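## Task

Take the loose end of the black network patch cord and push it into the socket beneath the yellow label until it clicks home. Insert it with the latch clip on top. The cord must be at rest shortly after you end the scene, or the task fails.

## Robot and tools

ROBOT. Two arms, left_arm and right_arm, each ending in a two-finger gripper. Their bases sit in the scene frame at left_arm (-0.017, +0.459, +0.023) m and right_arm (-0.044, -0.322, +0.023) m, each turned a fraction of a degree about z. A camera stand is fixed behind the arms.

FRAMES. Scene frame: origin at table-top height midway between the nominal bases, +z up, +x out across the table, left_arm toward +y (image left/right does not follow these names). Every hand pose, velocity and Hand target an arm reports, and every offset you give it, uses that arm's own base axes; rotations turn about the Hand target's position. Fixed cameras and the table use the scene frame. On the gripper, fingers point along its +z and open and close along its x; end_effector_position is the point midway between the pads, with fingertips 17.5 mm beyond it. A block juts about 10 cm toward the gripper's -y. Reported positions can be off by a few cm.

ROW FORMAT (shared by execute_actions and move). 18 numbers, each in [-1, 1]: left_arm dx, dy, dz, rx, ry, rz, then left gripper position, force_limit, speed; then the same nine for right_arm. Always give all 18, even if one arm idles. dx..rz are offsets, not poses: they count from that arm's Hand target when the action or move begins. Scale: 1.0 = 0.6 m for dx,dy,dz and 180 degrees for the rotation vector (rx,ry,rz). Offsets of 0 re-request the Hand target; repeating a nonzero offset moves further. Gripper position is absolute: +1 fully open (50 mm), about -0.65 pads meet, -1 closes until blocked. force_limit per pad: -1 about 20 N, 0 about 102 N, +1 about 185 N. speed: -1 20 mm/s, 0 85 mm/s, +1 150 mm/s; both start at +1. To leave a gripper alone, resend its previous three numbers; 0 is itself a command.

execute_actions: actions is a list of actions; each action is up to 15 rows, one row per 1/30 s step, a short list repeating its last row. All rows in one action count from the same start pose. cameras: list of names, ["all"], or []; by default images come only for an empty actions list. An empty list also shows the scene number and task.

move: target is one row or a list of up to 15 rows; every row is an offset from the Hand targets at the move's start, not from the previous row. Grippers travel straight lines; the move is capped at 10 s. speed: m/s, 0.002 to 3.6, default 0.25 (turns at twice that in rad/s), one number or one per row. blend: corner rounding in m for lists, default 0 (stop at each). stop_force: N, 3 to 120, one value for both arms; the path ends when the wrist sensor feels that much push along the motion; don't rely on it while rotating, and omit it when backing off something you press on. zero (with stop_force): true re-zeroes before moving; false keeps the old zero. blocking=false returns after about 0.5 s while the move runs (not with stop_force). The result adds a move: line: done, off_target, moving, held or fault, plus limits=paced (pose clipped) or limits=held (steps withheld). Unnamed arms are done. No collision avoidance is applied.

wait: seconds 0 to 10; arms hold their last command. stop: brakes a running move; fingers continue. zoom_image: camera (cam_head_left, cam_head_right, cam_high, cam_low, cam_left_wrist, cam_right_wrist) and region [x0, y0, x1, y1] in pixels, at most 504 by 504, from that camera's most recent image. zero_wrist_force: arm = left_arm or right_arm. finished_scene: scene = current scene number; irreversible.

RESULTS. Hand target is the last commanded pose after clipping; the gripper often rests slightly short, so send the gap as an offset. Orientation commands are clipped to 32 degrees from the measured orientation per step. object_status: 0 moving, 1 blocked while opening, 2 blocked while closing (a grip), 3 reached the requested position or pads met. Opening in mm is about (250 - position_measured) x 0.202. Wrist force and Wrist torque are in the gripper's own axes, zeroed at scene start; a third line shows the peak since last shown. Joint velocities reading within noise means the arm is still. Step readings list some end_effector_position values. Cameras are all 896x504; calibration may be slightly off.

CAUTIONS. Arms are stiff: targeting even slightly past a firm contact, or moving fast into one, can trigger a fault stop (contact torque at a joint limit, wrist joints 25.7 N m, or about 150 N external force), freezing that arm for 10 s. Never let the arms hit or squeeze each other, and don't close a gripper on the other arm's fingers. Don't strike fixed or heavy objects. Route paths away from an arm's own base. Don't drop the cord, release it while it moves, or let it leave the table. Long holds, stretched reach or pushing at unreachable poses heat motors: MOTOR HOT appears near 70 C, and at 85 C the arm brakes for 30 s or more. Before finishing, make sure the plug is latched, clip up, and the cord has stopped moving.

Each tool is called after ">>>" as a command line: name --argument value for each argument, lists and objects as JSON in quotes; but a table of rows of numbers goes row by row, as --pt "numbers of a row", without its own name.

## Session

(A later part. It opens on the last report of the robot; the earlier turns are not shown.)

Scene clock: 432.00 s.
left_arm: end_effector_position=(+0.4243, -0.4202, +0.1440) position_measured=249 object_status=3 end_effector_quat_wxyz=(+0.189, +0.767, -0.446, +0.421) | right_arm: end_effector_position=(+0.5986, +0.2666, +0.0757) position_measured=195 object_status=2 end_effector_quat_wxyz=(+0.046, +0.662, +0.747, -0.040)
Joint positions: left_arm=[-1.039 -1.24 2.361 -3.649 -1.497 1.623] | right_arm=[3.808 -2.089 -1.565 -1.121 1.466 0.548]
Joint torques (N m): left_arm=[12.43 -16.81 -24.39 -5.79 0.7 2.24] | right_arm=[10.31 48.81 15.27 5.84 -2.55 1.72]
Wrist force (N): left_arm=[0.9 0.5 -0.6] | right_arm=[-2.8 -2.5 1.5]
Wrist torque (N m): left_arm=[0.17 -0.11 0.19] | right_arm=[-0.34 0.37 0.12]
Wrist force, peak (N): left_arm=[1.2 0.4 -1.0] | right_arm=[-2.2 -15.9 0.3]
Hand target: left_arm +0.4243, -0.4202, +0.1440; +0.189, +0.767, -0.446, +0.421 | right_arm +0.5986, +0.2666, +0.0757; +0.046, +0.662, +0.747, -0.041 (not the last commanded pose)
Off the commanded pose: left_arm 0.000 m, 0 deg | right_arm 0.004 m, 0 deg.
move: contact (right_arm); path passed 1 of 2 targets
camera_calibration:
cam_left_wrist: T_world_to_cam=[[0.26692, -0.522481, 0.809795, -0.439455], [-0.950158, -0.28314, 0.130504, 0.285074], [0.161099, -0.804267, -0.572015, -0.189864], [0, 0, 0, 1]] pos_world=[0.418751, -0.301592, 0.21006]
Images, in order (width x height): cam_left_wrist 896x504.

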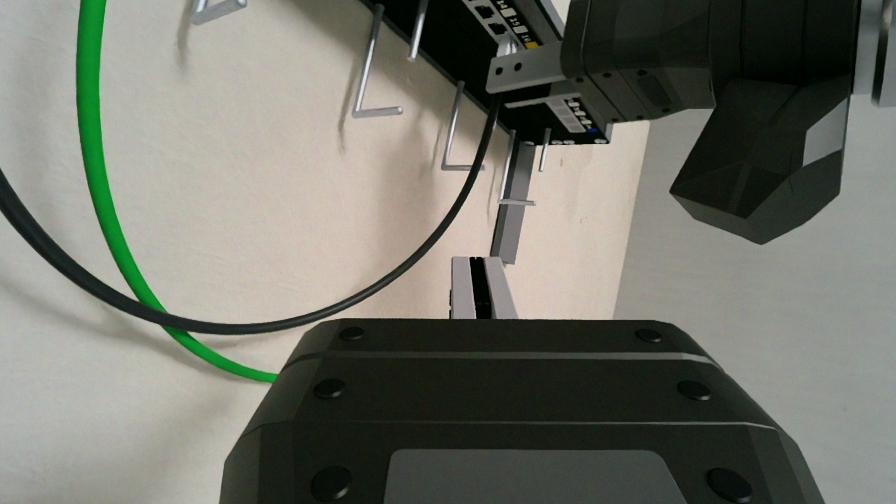

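>>> move --pt "0 0 0 0 0 0 -0.65 1 1 -0.0042 -0.0005 0 0 0 0 -1 -0.6 -0.6" --pt "0 0 0 0 0 0 -0.65 1 1 -0.0037 -0.0048 -0.0035 0 0 0 -1 -0.6 -0.6" --speed 0.02 --cameras '["cam_left_wrist"]'

>>> zoom_image --camera "cam_left_wrist" --region '[490, 30, 525, 65]'

Scene clock: 450.03 s.
left_arm: end_effector_position=(+0.4243, -0.4202, +0.1440) position_measured=249 object_status=3 end_effector_quat_wxyz=(+0.189, +0.767, -0.446, +0.421) | right_arm: end_effector_position=(+0.5964, +0.2637, +0.0736) position_measured=195 object_status=2 end_effector_quat_wxyz=(+0.046, +0.662, +0.747, -0.040)
Joint positions: left_arm=[-1.039 -1.24 2.361 -3.649 -1.497 1.623] | right_arm=[3.806 -2.085 -1.579 -1.112 1.466 0.547]
Joint torques (N m): left_arm=[11.92 -15.87 -23.99 -5.74 0.74 2.19] | right_arm=[4.48 36.02 30.38 1.85 -2.83 -0.09]
Wrist force (N): left_arm=[0.7 0.4 -0.5] | right_arm=[-2.3 0.0 2.0]
Wrist torque (N m): left_arm=[0.16 -0.09 0.18] | right_arm=[-0.28 0.39 0.13]
Wrist force, peak (N): left_arm=[1.0 0.8 -1.1] | right_arm=[-3.2 -3.1 1.5]
Hand target: left_arm +0.4243, -0.4202, +0.1440; +0.189, +0.767, -0.446, +0.421 | right_arm +0.5964, +0.2638, +0.0736; +0.046, +0.662, +0.747, -0.041
Off the commanded pose: left_arm 0.000 m, 0 deg | right_arm 0.000 m, 0 deg.
move: done
camera_calibration:
cam_left_wrist: T_world_to_cam=[[0.26692, -0.522481, 0.809795, -0.439455], [-0.950158, -0.28314, 0.130504, 0.285074], [0.161099, -0.804267, -0.572015, -0.189864], [0, 0, 0, 1]] pos_world=[0.418751, -0.301592, 0.21006]
Images, in order (width x height): cam_left_wrist 896x504.

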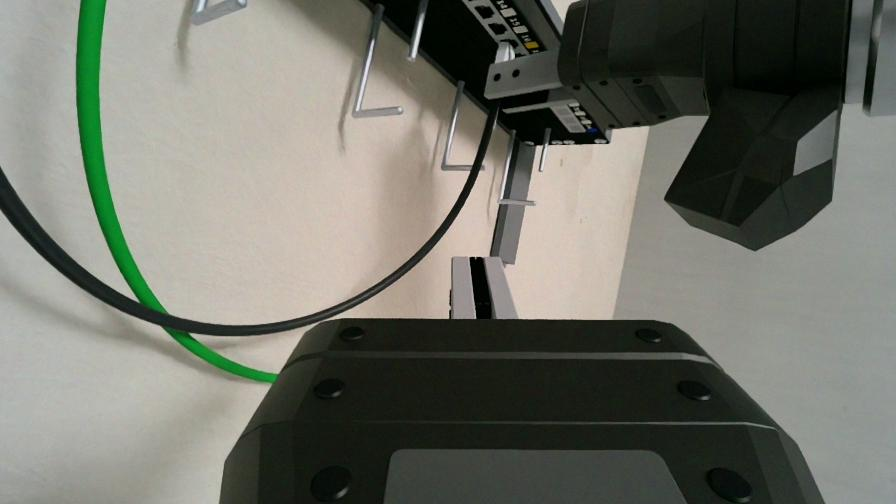

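Scaled by 14.400 from the camera's 896x504 image, which has a finer 1280x720 frame.

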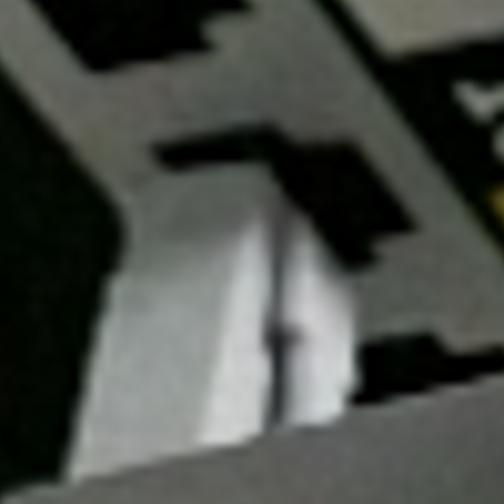

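>>> move --pt "0 0 0 0 0 0 -0.65 1 1 0.0002 -0.0015 -0.0008 0 0 0 -1 -0.6 -0.6" --pt "0 0 0 0 0 0 -0.65 1 1 0.0181 0.0007 -0.0008 0 0 0 -1 -0.6 -0.6" --speed 0.01 --stop_force 6 --cameras '["cam_left_wrist"]'

>>> zoom_image --camera "cam_left_wrist" --region '[490, 30, 525, 65]'

Scene clock: 471.17 s.
left_arm: end_effector_position=(+0.4243, -0.4202, +0.1440) position_measured=249 object_status=3 end_effector_quat_wxyz=(+0.189, +0.767, -0.446, +0.421) | right_arm: end_effector_position=(+0.5996, +0.2632, +0.0731) position_measured=195 object_status=2 end_effector_quat_wxyz=(+0.046, +0.662, +0.747, -0.041)
Joint positions: left_arm=[-1.039 -1.24 2.361 -3.649 -1.497 1.623] | right_arm=[3.803 -2.091 -1.57 -1.114 1.466 0.543]
Joint torques (N m): left_arm=[12.08 -16.79 -24.12 -5.81 0.66 2.05] | right_arm=[10.48 49.33 14.06 5.24 -1.34 1.97]
Wrist force (N): left_arm=[0.7 0.7 -1.0] | right_arm=[-2.6 0.3 1.0]
Wrist torque (N m): left_arm=[0.21 -0.09 0.19] | right_arm=[-0.24 0.35 0.13]
Wrist force, peak (N): left_arm=[1.1 0.8 -1.0] | right_arm=[-3.2 -7.1 0.6]
Hand target: left_arm +0.4243, -0.4202, +0.1440; +0.189, +0.767, -0.446, +0.421 | right_arm +0.5996, +0.2632, +0.0731; +0.046, +0.662, +0.747, -0.041 (not the last commanded pose)
Off the commanded pose: left_arm 0.000 m, 0 deg | right_arm 0.008 m, 0 deg.
move: contact (right_arm); path passed 1 of 2 targets
camera_calibration:
cam_left_wrist: T_world_to_cam=[[0.26692, -0.522481, 0.809795, -0.439455], [-0.950158, -0.28314, 0.130504, 0.285074], [0.161099, -0.804267, -0.572015, -0.189864], [0, 0, 0, 1]] pos_world=[0.418751, -0.301592, 0.21006]
Images, in order (width x height): cam_left_wrist 896x504.

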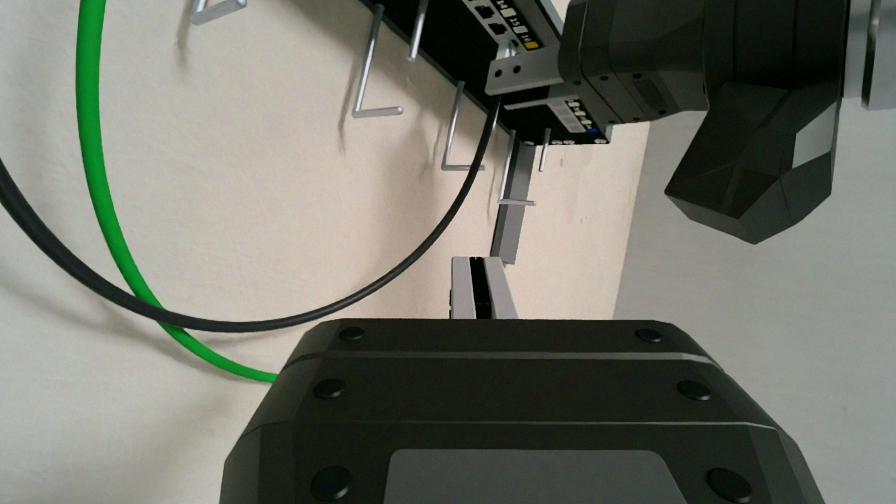

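Scaled by 14.400 from the camera's 896x504 image, which has a finer 1280x720 frame.

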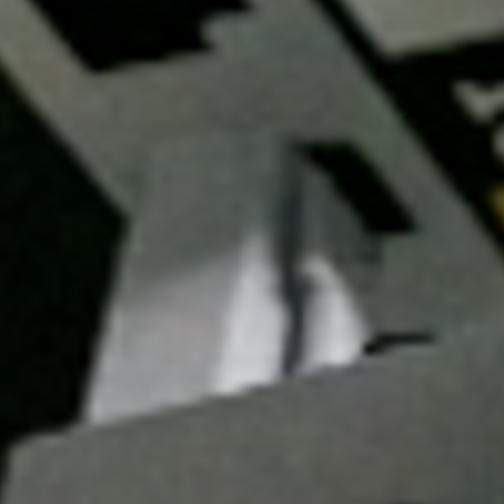

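>>> move --pt "0 0 0 0 0 0 -0.65 1 1 -0.0012 0 0 0 0 0 -1 -0.6 -0.6" --pt "0 0 0 0 0 0 -0.65 1 1 -0.0013 0.0008 -0.0002 0 0 0 -1 -0.6 -0.6" --pt "0 0 0 0 0 0 -0.65 1 1 0.016 0.0029 -0.0002 0 0 0 -1 -0.6 -0.6" --speed 0.01 --stop_force 6 --cameras '["cam_left_wrist"]'

>>> zoom_image --camera "cam_left_wrist" --region '[490, 30, 525, 65]'

Scene clock: 486.33 s.
left_arm: end_effector_position=(+0.4243, -0.4202, +0.1440) position_measured=249 object_status=3 end_effector_quat_wxyz=(+0.189, +0.767, -0.446, +0.421) | right_arm: end_effector_position=(+0.5992, +0.2639, +0.0730) position_measured=195 object_status=2 end_effector_quat_wxyz=(+0.046, +0.662, +0.747, -0.040)
Joint positions: left_arm=[-1.039 -1.24 2.361 -3.649 -1.497 1.623] | right_arm=[3.804 -2.091 -1.571 -1.114 1.466 0.544]
Joint torques (N m): left_arm=[11.99 -16.1 -23.96 -5.71 0.68 2.02] | right_arm=[9.7 43.79 22.06 4.93 -0.49 1.64]
Wrist force (N): left_arm=[0.7 0.3 -0.7] | right_arm=[-2.9 -4.6 1.4]
Wrist torque (N m): left_arm=[0.14 -0.08 0.19] | right_arm=[-0.46 0.34 -0.05]
Wrist force, peak (N): left_arm=[0.9 1.0 -1.1] | right_arm=[-5.7 -15.1 0.5]
Hand target: left_arm +0.4243, -0.4202, +0.1440; +0.189, +0.767, -0.446, +0.421 | right_arm +0.5992, +0.2639, +0.0730; +0.046, +0.662, +0.747, -0.040 (not the last commanded pose)
Off the commanded pose: left_arm 0.000 m, 0 deg | right_arm 0.010 m, 0 deg.
move: contact (right_arm); path passed 2 of 3 targets
camera_calibration:
cam_left_wrist: T_world_to_cam=[[0.26692, -0.522481, 0.809795, -0.439455], [-0.950158, -0.28314, 0.130504, 0.285074], [0.161099, -0.804267, -0.572015, -0.189864], [0, 0, 0, 1]] pos_world=[0.418751, -0.301592, 0.21006]
Images, in order (width x height): cam_left_wrist 896x504.

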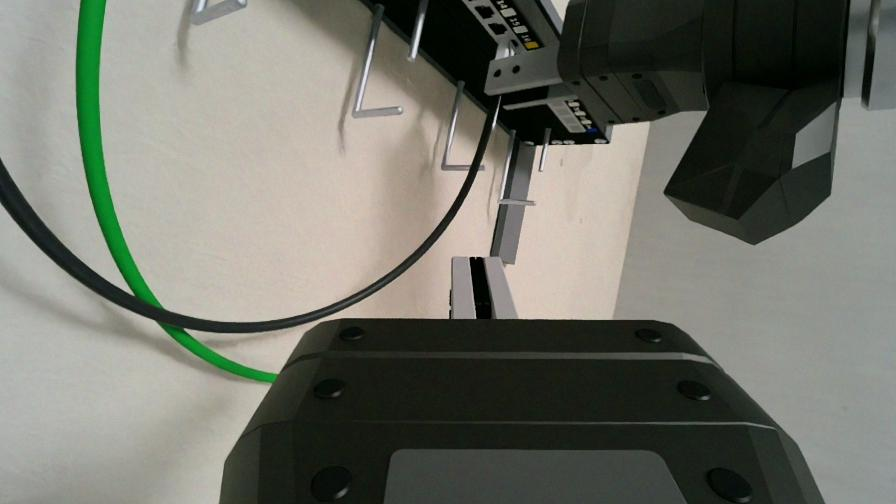

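Scaled by 14.400 from the camera's 896x504 image, which has a finer 1280x720 frame.

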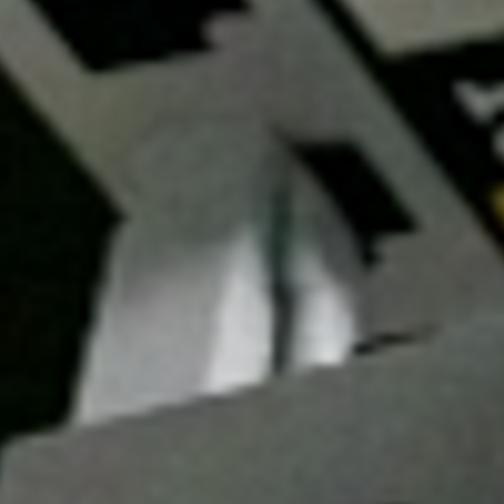

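>>> move --pt "0 0 0 0 0 0 -0.65 1 1 -0.0017 -0.0002 0 0 0 0 -1 -0.6 -0.6" --pt "0 0 0 0 0 0 -0.65 1 1 -0.0016 -0.0011 0 0 0 0 -1 -0.6 -0.6" --pt "0 0 0 0 0 0 -0.65 1 1 0.016 0.0011 0 0 0 0 -1 -0.6 -0.6" --speed 0.01 --stop_force 9 --cameras '["cam_left_wrist"]'

>>> zoom_image --camera "cam_left_wrist" --region '[490, 30, 525, 65]'

Scene clock: 507.23 s.
left_arm: end_effector_position=(+0.4243, -0.4202, +0.1440) position_measured=249 object_status=3 end_effector_quat_wxyz=(+0.189, +0.767, -0.446, +0.421) | right_arm: end_effector_position=(+0.6033, +0.2638, +0.0730) position_measured=195 object_status=2 end_effector_quat_wxyz=(+0.046, +0.662, +0.747, -0.040)
Joint positions: left_arm=[-1.039 -1.24 2.361 -3.649 -1.497 1.623] | right_arm=[3.8 -2.098 -1.559 -1.118 1.466 0.54]
Joint torques (N m): left_arm=[11.79 -16.43 -24.5 -5.66 0.75 1.9] | right_arm=[10.48 48.26 13.61 4.05 -1.53 1.74]
Wrist force (N): left_arm=[0.8 0.5 -0.8] | right_arm=[-3.3 0.9 0.4]
Wrist torque (N m): left_arm=[0.16 -0.09 0.18] | right_arm=[-0.36 0.21 0.18]
Wrist force, peak (N): left_arm=[1.2 0.5 -0.8] | right_arm=[-4.9 -13.6 -0.1]
Hand target: left_arm +0.4243, -0.4202, +0.1440; +0.189, +0.767, -0.446, +0.421 | right_arm +0.6032, +0.2638, +0.0730; +0.046, +0.662, +0.747, -0.040 (not the last commanded pose)
Off the commanded pose: left_arm 0.000 m, 0 deg | right_arm 0.006 m, 0 deg.
move: contact (right_arm); path passed 2 of 3 targets
camera_calibration:
cam_left_wrist: T_world_to_cam=[[0.26692, -0.522481, 0.809795, -0.439455], [-0.950158, -0.28314, 0.130504, 0.285074], [0.161099, -0.804267, -0.572015, -0.189864], [0, 0, 0, 1]] pos_world=[0.418751, -0.301592, 0.21006]
Images, in order (width x height): cam_left_wrist 896x504.

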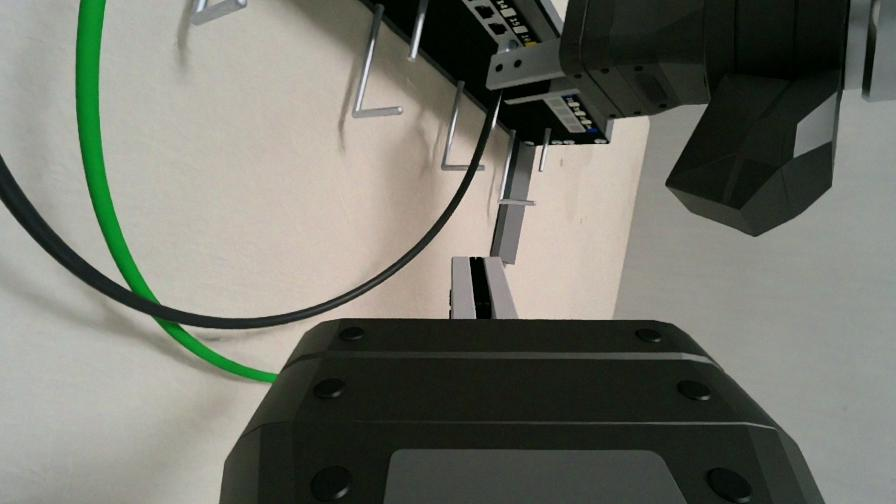

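Scaled by 14.400 from the camera's 896x504 image, which has a finer 1280x720 frame.

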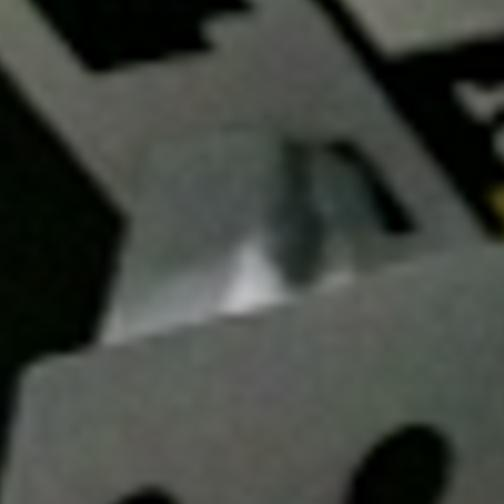

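>>> move --pt "0 0 0 0 0 0 -0.65 1 1 -0.0003 -0.0003 0 0 0 0 -1 -0.6 -0.6" --pt "0 0 0 0 0 0 -0.65 1 1 0.0125 0.0012 0 0 0 0 -1 -0.6 -0.6" --speed 0.008 --stop_force 20

Scene clock: 520.97 s.
left_arm: end_effector_position=(+0.4243, -0.4202, +0.1440) position_measured=249 object_status=3 end_effector_quat_wxyz=(+0.189, +0.767, -0.446, +0.421) | right_arm: end_effector_position=(+0.6045, +0.2639, +0.0730) position_measured=195 object_status=2 end_effector_quat_wxyz=(+0.046, +0.662, +0.747, -0.040)
Joint positions: left_arm=[-1.039 -1.24 2.361 -3.649 -1.497 1.623] | right_arm=[3.799 -2.101 -1.555 -1.12 1.466 0.539]
Joint torques (N m): left_arm=[11.92 -16.38 -24.06 -5.67 0.68 1.93] | right_arm=[8.69 48.78 15.09 6.45 -0.72 1.74]
Wrist force (N): left_arm=[0.7 0.5 -0.7] | right_arm=[-2.6 -8.1 -2.5]
Wrist torque (N m): left_arm=[0.17 -0.08 0.18] | right_arm=[-0.53 0.19 0.17]
Wrist force, peak (N): left_arm=[1.1 0.6 -1.1] | right_arm=[-3.7 -21.3 -2.7]
Hand target: left_arm +0.4243, -0.4202, +0.1440; +0.189, +0.767, -0.446, +0.421 | right_arm +0.6045, +0.2639, +0.0730; +0.046, +0.662, +0.747, -0.040 (not the last commanded pose)
Off the commanded pose: left_arm 0.000 m, 0 deg | right_arm 0.006 m, 0 deg.
move: contact (right_arm); path passed 1 of 2 targets

>>> move --pt "0 0 0 0 0 0 -0.65 1 1 -0.0005 -0.0002 0.0006 0 0 0 -1 -0.6 -0.6" --pt "0 0 0 0 0 0 -0.65 1 1 0.0125 0.0013 0.0006 0 0 0 -1 -0.6 -0.6" --speed 0.006 --stop_force 28 --cameras '["cam_left_wrist"]'

>>> zoom_image --camera "cam_left_wrist" --region '[490, 20, 525, 55]'

Scene clock: 532.93 s.
left_arm: end_effector_position=(+0.4243, -0.4202, +0.1440) position_measured=249 object_status=3 end_effector_quat_wxyz=(+0.189, +0.767, -0.446, +0.421) | right_arm: end_effector_position=(+0.6089, +0.2643, +0.0733) position_measured=195 object_status=2 end_effector_quat_wxyz=(+0.046, +0.662, +0.747, -0.041)
Joint positions: left_arm=[-1.039 -1.24 2.361 -3.649 -1.497 1.623] | right_arm=[3.795 -2.109 -1.54 -1.126 1.466 0.535]
Joint torques (N m): left_arm=[11.82 -16.41 -23.57 -5.62 0.61 1.81] | right_arm=[2.65 47.21 21.94 11.24 -6.02 1.56]
Wrist force (N): left_arm=[1.2 0.5 -0.6] | right_arm=[-0.8 -34.3 -7.9]
Wrist torque (N m): left_arm=[0.17 -0.15 0.19] | right_arm=[-0.61 0.17 0.14]
Wrist force, peak (N): left_arm=[0.8 0.6 -1.2] | right_arm=[-2.7 -41.5 -8.3]
Hand target: left_arm +0.4243, -0.4202, +0.1440; +0.189, +0.767, -0.446, +0.421 | right_arm +0.6089, +0.2643, +0.0733; +0.046, +0.662, +0.747, -0.041 (not the last commanded pose)
Off the commanded pose: left_arm 0.000 m, 0 deg | right_arm 0.003 m, 0 deg.
move: contact (right_arm); path passed 1 of 2 targets
camera_calibration:
cam_left_wrist: T_world_to_cam=[[0.26692, -0.522481, 0.809795, -0.439455], [-0.950158, -0.28314, 0.130504, 0.285074], [0.161099, -0.804267, -0.572015, -0.189864], [0, 0, 0, 1]] pos_world=[0.418751, -0.301592, 0.21006]
Images, in order (width x height): cam_left_wrist 896x504.

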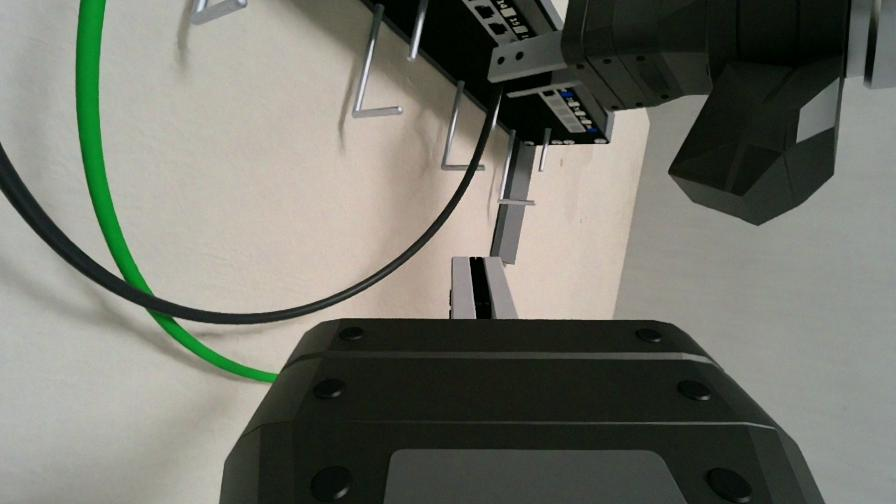

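Scaled by 14.400 from the camera's 896x504 image, which has a finer 1280x720 frame.

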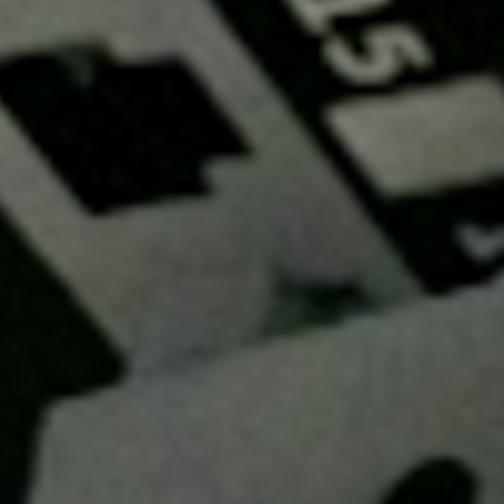

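>>> move --target '[0,0,0,0,0,0,-0.65,1,1,-0.0013,-0.0002,-0.0003,0,0,0,-1,-0.6,-0.6]' --speed 0.01

>>> zero_wrist_force --arm "right_arm"

>>> move --target '[0,0,0,0,0,0,-0.65,1,1,-0.008,-0.001,0,0,0,0,-1,-0.6,-0.6]' --speed 0.005 --stop_force 22 --cameras '["cam_left_wrist"]'

>>> zoom_image --camera "cam_left_wrist" --region '[490, 20, 525, 55]'

Scene clock: 544.70 s.
left_arm: end_effector_position=(+0.4243, -0.4202, +0.1440) position_measured=249 object_status=3 end_effector_quat_wxyz=(+0.189, +0.767, -0.446, +0.421) | right_arm: end_effector_position=(+0.6081, +0.2642, +0.0732) position_measured=195 object_status=2 end_effector_quat_wxyz=(+0.046, +0.662, +0.747, -0.040)
Joint positions: left_arm=[-1.039 -1.24 2.361 -3.649 -1.497 1.623] | right_arm=[3.796 -2.108 -1.543 -1.124 1.466 0.536]
Joint torques (N m): left_arm=[12.08 -16.96 -23.94 -5.63 0.6 1.71] | right_arm=[6.44 44.96 15.56 4.74 -3.68 1.85]
Wrist force (N): left_arm=[0.9 0.5 -0.5] | right_arm=[0.5 -8.4 -4.8]
Wrist torque (N m): left_arm=[0.17 -0.12 0.18] | right_arm=[-0.53 0.16 0.01]
Wrist force, peak (N): left_arm=[1.3 0.5 -0.9] | right_arm=[-0.8 -34.5 -8.1]
Hand target: left_arm +0.4243, -0.4202, +0.1440; +0.189, +0.767, -0.446, +0.421 | right_arm +0.6081, +0.2642, +0.0731; +0.046, +0.662, +0.747, -0.041
Off the commanded pose: left_arm 0.000 m, 0 deg | right_arm 0.000 m, 0 deg.
move: done

Wrist force sensor zeroed.

Scene clock: 545.80 s.
left_arm: end_effector_position=(+0.4243, -0.4202, +0.1440) position_measured=249 object_status=3 end_effector_quat_wxyz=(+0.189, +0.767, -0.446, +0.421) | right_arm: end_effector_position=(+0.6075, +0.2641, +0.0732) position_measured=195 object_status=2 end_effector_quat_wxyz=(+0.046, +0.662, +0.747, -0.040)
Joint positions: left_arm=[-1.039 -1.24 2.361 -3.649 -1.497 1.623] | right_arm=[3.796 -2.106 -1.545 -1.123 1.466 0.537]
Joint torques (N m): left_arm=[12.17 -16.85 -23.78 -5.67 0.61 1.73] | right_arm=[-4.6 34.8 26.45 -1.21 -0.2 -1.83]
Wrist force (N, zeroed by zero_wrist_force on right_arm): left_arm=[1.0 0.6 -0.7] | right_arm=[-3.8 16.7 4.6]
Wrist torque (N m, zeroed by zero_wrist_force on right_arm): left_arm=[0.19 -0.12 0.19] | right_arm=[0.36 -0.04 -0.01]
Wrist force, peak (N, zeroed by zero_wrist_force on right_arm): left_arm=[1.0 0.7 -0.6] | right_arm=[-0.6 24.0 4.0]
Hand target: left_arm +0.4243, -0.4202, +0.1440; +0.189, +0.767, -0.446, +0.421 | right_arm +0.6075, +0.2641, +0.0732; +0.046, +0.662, +0.747, -0.040 (not the last commanded pose)
Off the commanded pose: left_arm 0.000 m, 0 deg | right_arm 0.004 m, 0 deg.
move: contact (right_arm)
camera_calibration:
cam_left_wrist: T_world_to_cam=[[0.26692, -0.522481, 0.809795, -0.439455], [-0.950158, -0.28314, 0.130504, 0.285074], [0.161099, -0.804267, -0.572015, -0.189864], [0, 0, 0, 1]] pos_world=[0.418751, -0.301592, 0.21006]
Images, in order (width x height): cam_left_wrist 896x504.

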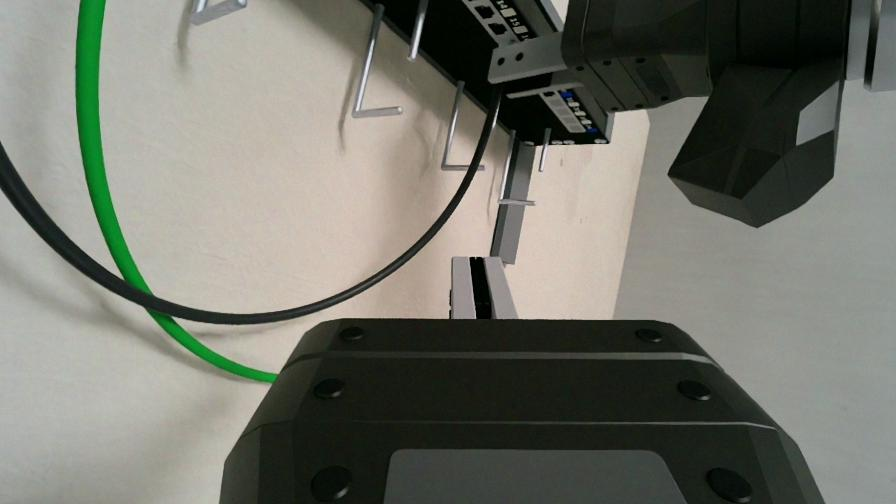

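Scaled by 14.400 from the camera's 896x504 image, which has a finer 1280x720 frame.

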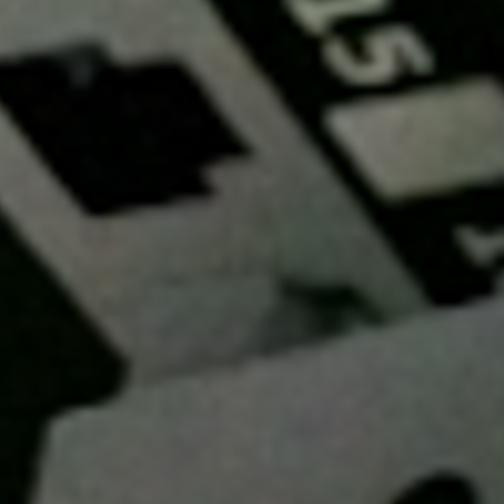

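>>> move --pt "0 0 0 0 0 0 -0.65 1 1 0.0008 0.0001 0 0 0 0 -1 -0.6 -0.6" --pt "0 0 0 0 0 0 -0.65 1 1 0.0008 0.0001 0 0 0 0 0.1 -0.5 -0.8" --pt "0 0 0 0 0 0 -0.65 1 1 0.0008 0.024 0.2 0 0 0 0.1 -0.5 -0.8" --speed '[0.02,0.02,0.12]' --cameras '["cam_left_wrist","cam_high"]'

>>> zoom_image --camera "cam_left_wrist" --region '[480, 20, 550, 90]'

>>> wait --seconds 1.5

Scene clock: 560.13 s.
left_arm: end_effector_position=(+0.4243, -0.4202, +0.1440) position_measured=249 object_status=3 end_effector_quat_wxyz=(+0.189, +0.767, -0.446, +0.421) | right_arm: end_effector_position=(+0.6080, +0.2786, +0.1932) position_measured=138 object_status=3 end_effector_quat_wxyz=(+0.046, +0.662, +0.747, -0.040)
Joint positions: left_arm=[-1.039 -1.24 2.361 -3.649 -1.497 1.623] | right_arm=[3.813 -2.019 -1.351 -1.406 1.467 0.553]
Joint torques (N m): left_arm=[11.37 -16.42 -23.53 -5.69 0.61 1.62] | right_arm=[-4.62 35.9 26 3.36 1.96 -1.65]
Wrist force (N, zeroed by zero_wrist_force on right_arm): left_arm=[0.8 0.7 -0.7] | right_arm=[-3.2 7.8 7.3]
Wrist torque (N m, zeroed by zero_wrist_force on right_arm): left_arm=[0.21 -0.10 0.18] | right_arm=[0.17 0.25 -0.03]
Wrist force, peak (N, zeroed by zero_wrist_force on right_arm): left_arm=[1.2 0.8 -0.7] | right_arm=[-4.2 17.1 4.4]
Hand target: left_arm +0.4243, -0.4202, +0.1440; +0.189, +0.767, -0.446, +0.421 | right_arm +0.6080, +0.2785, +0.1932; +0.046, +0.662, +0.747, -0.040
Off the commanded pose: left_arm 0.000 m, 0 deg | right_arm 0.000 m, 0 deg.
move: done
camera_calibration:
cam_left_wrist: T_world_to_cam=[[0.26692, -0.522481, 0.809795, -0.439455], [-0.950158, -0.28314, 0.130504, 0.285074], [0.161099, -0.804267, -0.572015, -0.189864], [0, 0, 0, 1]] pos_world=[0.418751, -0.301592, 0.21006]
Images, in order (width x height): cam_high 896x504, cam_left_wrist 896x504.

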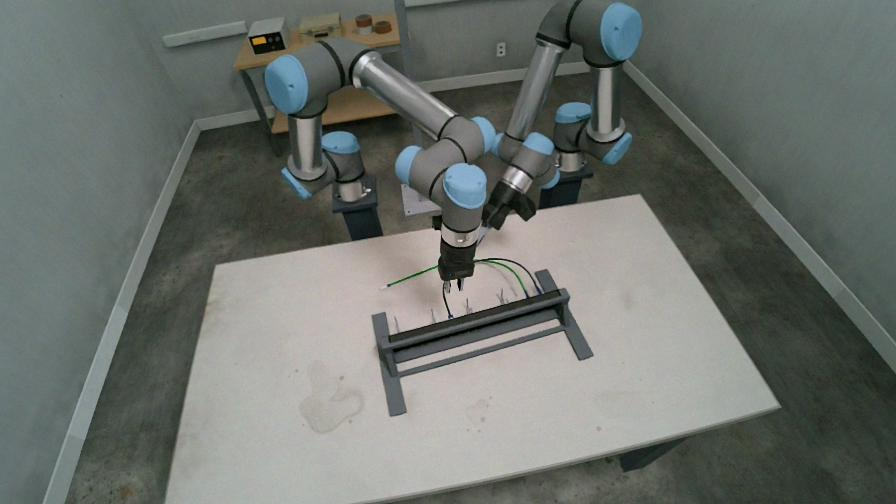

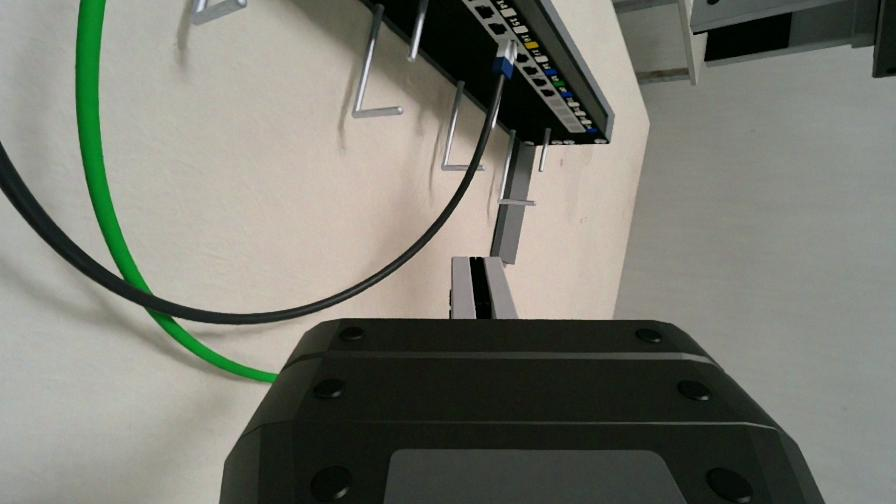

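Scaled by 7.200 from the camera's 896x504 image, which has a finer 1280x720 frame.

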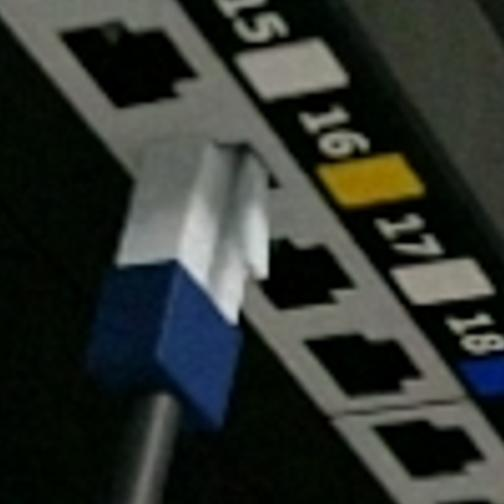

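Scene clock: 561.63 s.
left_arm: end_effector_position=(+0.4243, -0.4202, +0.1440) position_measured=249 object_status=3 end_effector_quat_wxyz=(+0.189, +0.767, -0.446, +0.421) | right_arm: end_effector_position=(+0.6080, +0.2785, +0.1932) position_measured=138 object_status=3 end_effector_quat_wxyz=(+0.046, +0.662, +0.747, -0.040)
Joint positions: left_arm=[-1.039 -1.24 2.361 -3.649 -1.497 1.623] | right_arm=[3.813 -2.019 -1.351 -1.407 1.467 0.553]
Joint torques (N m): left_arm=[11.42 -16.64 -23.84 -5.71 0.59 1.55] | right_arm=[-7.28 35.32 31.76 1.23 0.65 -1.92]
Wrist force (N, zeroed by zero_wrist_force on right_arm): left_arm=[0.8 0.5 -0.9] | right_arm=[-3.4 8.0 7.1]
Wrist torque (N m, zeroed by zero_wrist_force on right_arm): left_arm=[0.16 -0.09 0.19] | right_arm=[0.21 0.27 -0.03]
Wrist force, peak (N, zeroed by zero_wrist_force on right_arm): left_arm=[1.2 0.4 -0.9] | right_arm=[-3.2 8.3 7.4]
Hand target: left_arm +0.4243, -0.4202, +0.1440; +0.189, +0.767, -0.446, +0.421 | right_arm +0.6080, +0.2785, +0.1932; +0.046, +0.662, +0.747, -0.040
Tool commands: left_gripper/position=-0.65 left_gripper/force_limit=+1.0 left_gripper/speed=+1.0 right_gripper/position=+0.1 right_gripper/force_limit=-0.5 right_gripper/speed=-0.8
Off the commanded pose: left_arm 0.000 m, 0 deg | right_arm 0.000 m, 0 deg.
wait: 1.50 s; at rest by 0.17 s

>>> finished_scene --scene 2

The scene is finished: the task was done.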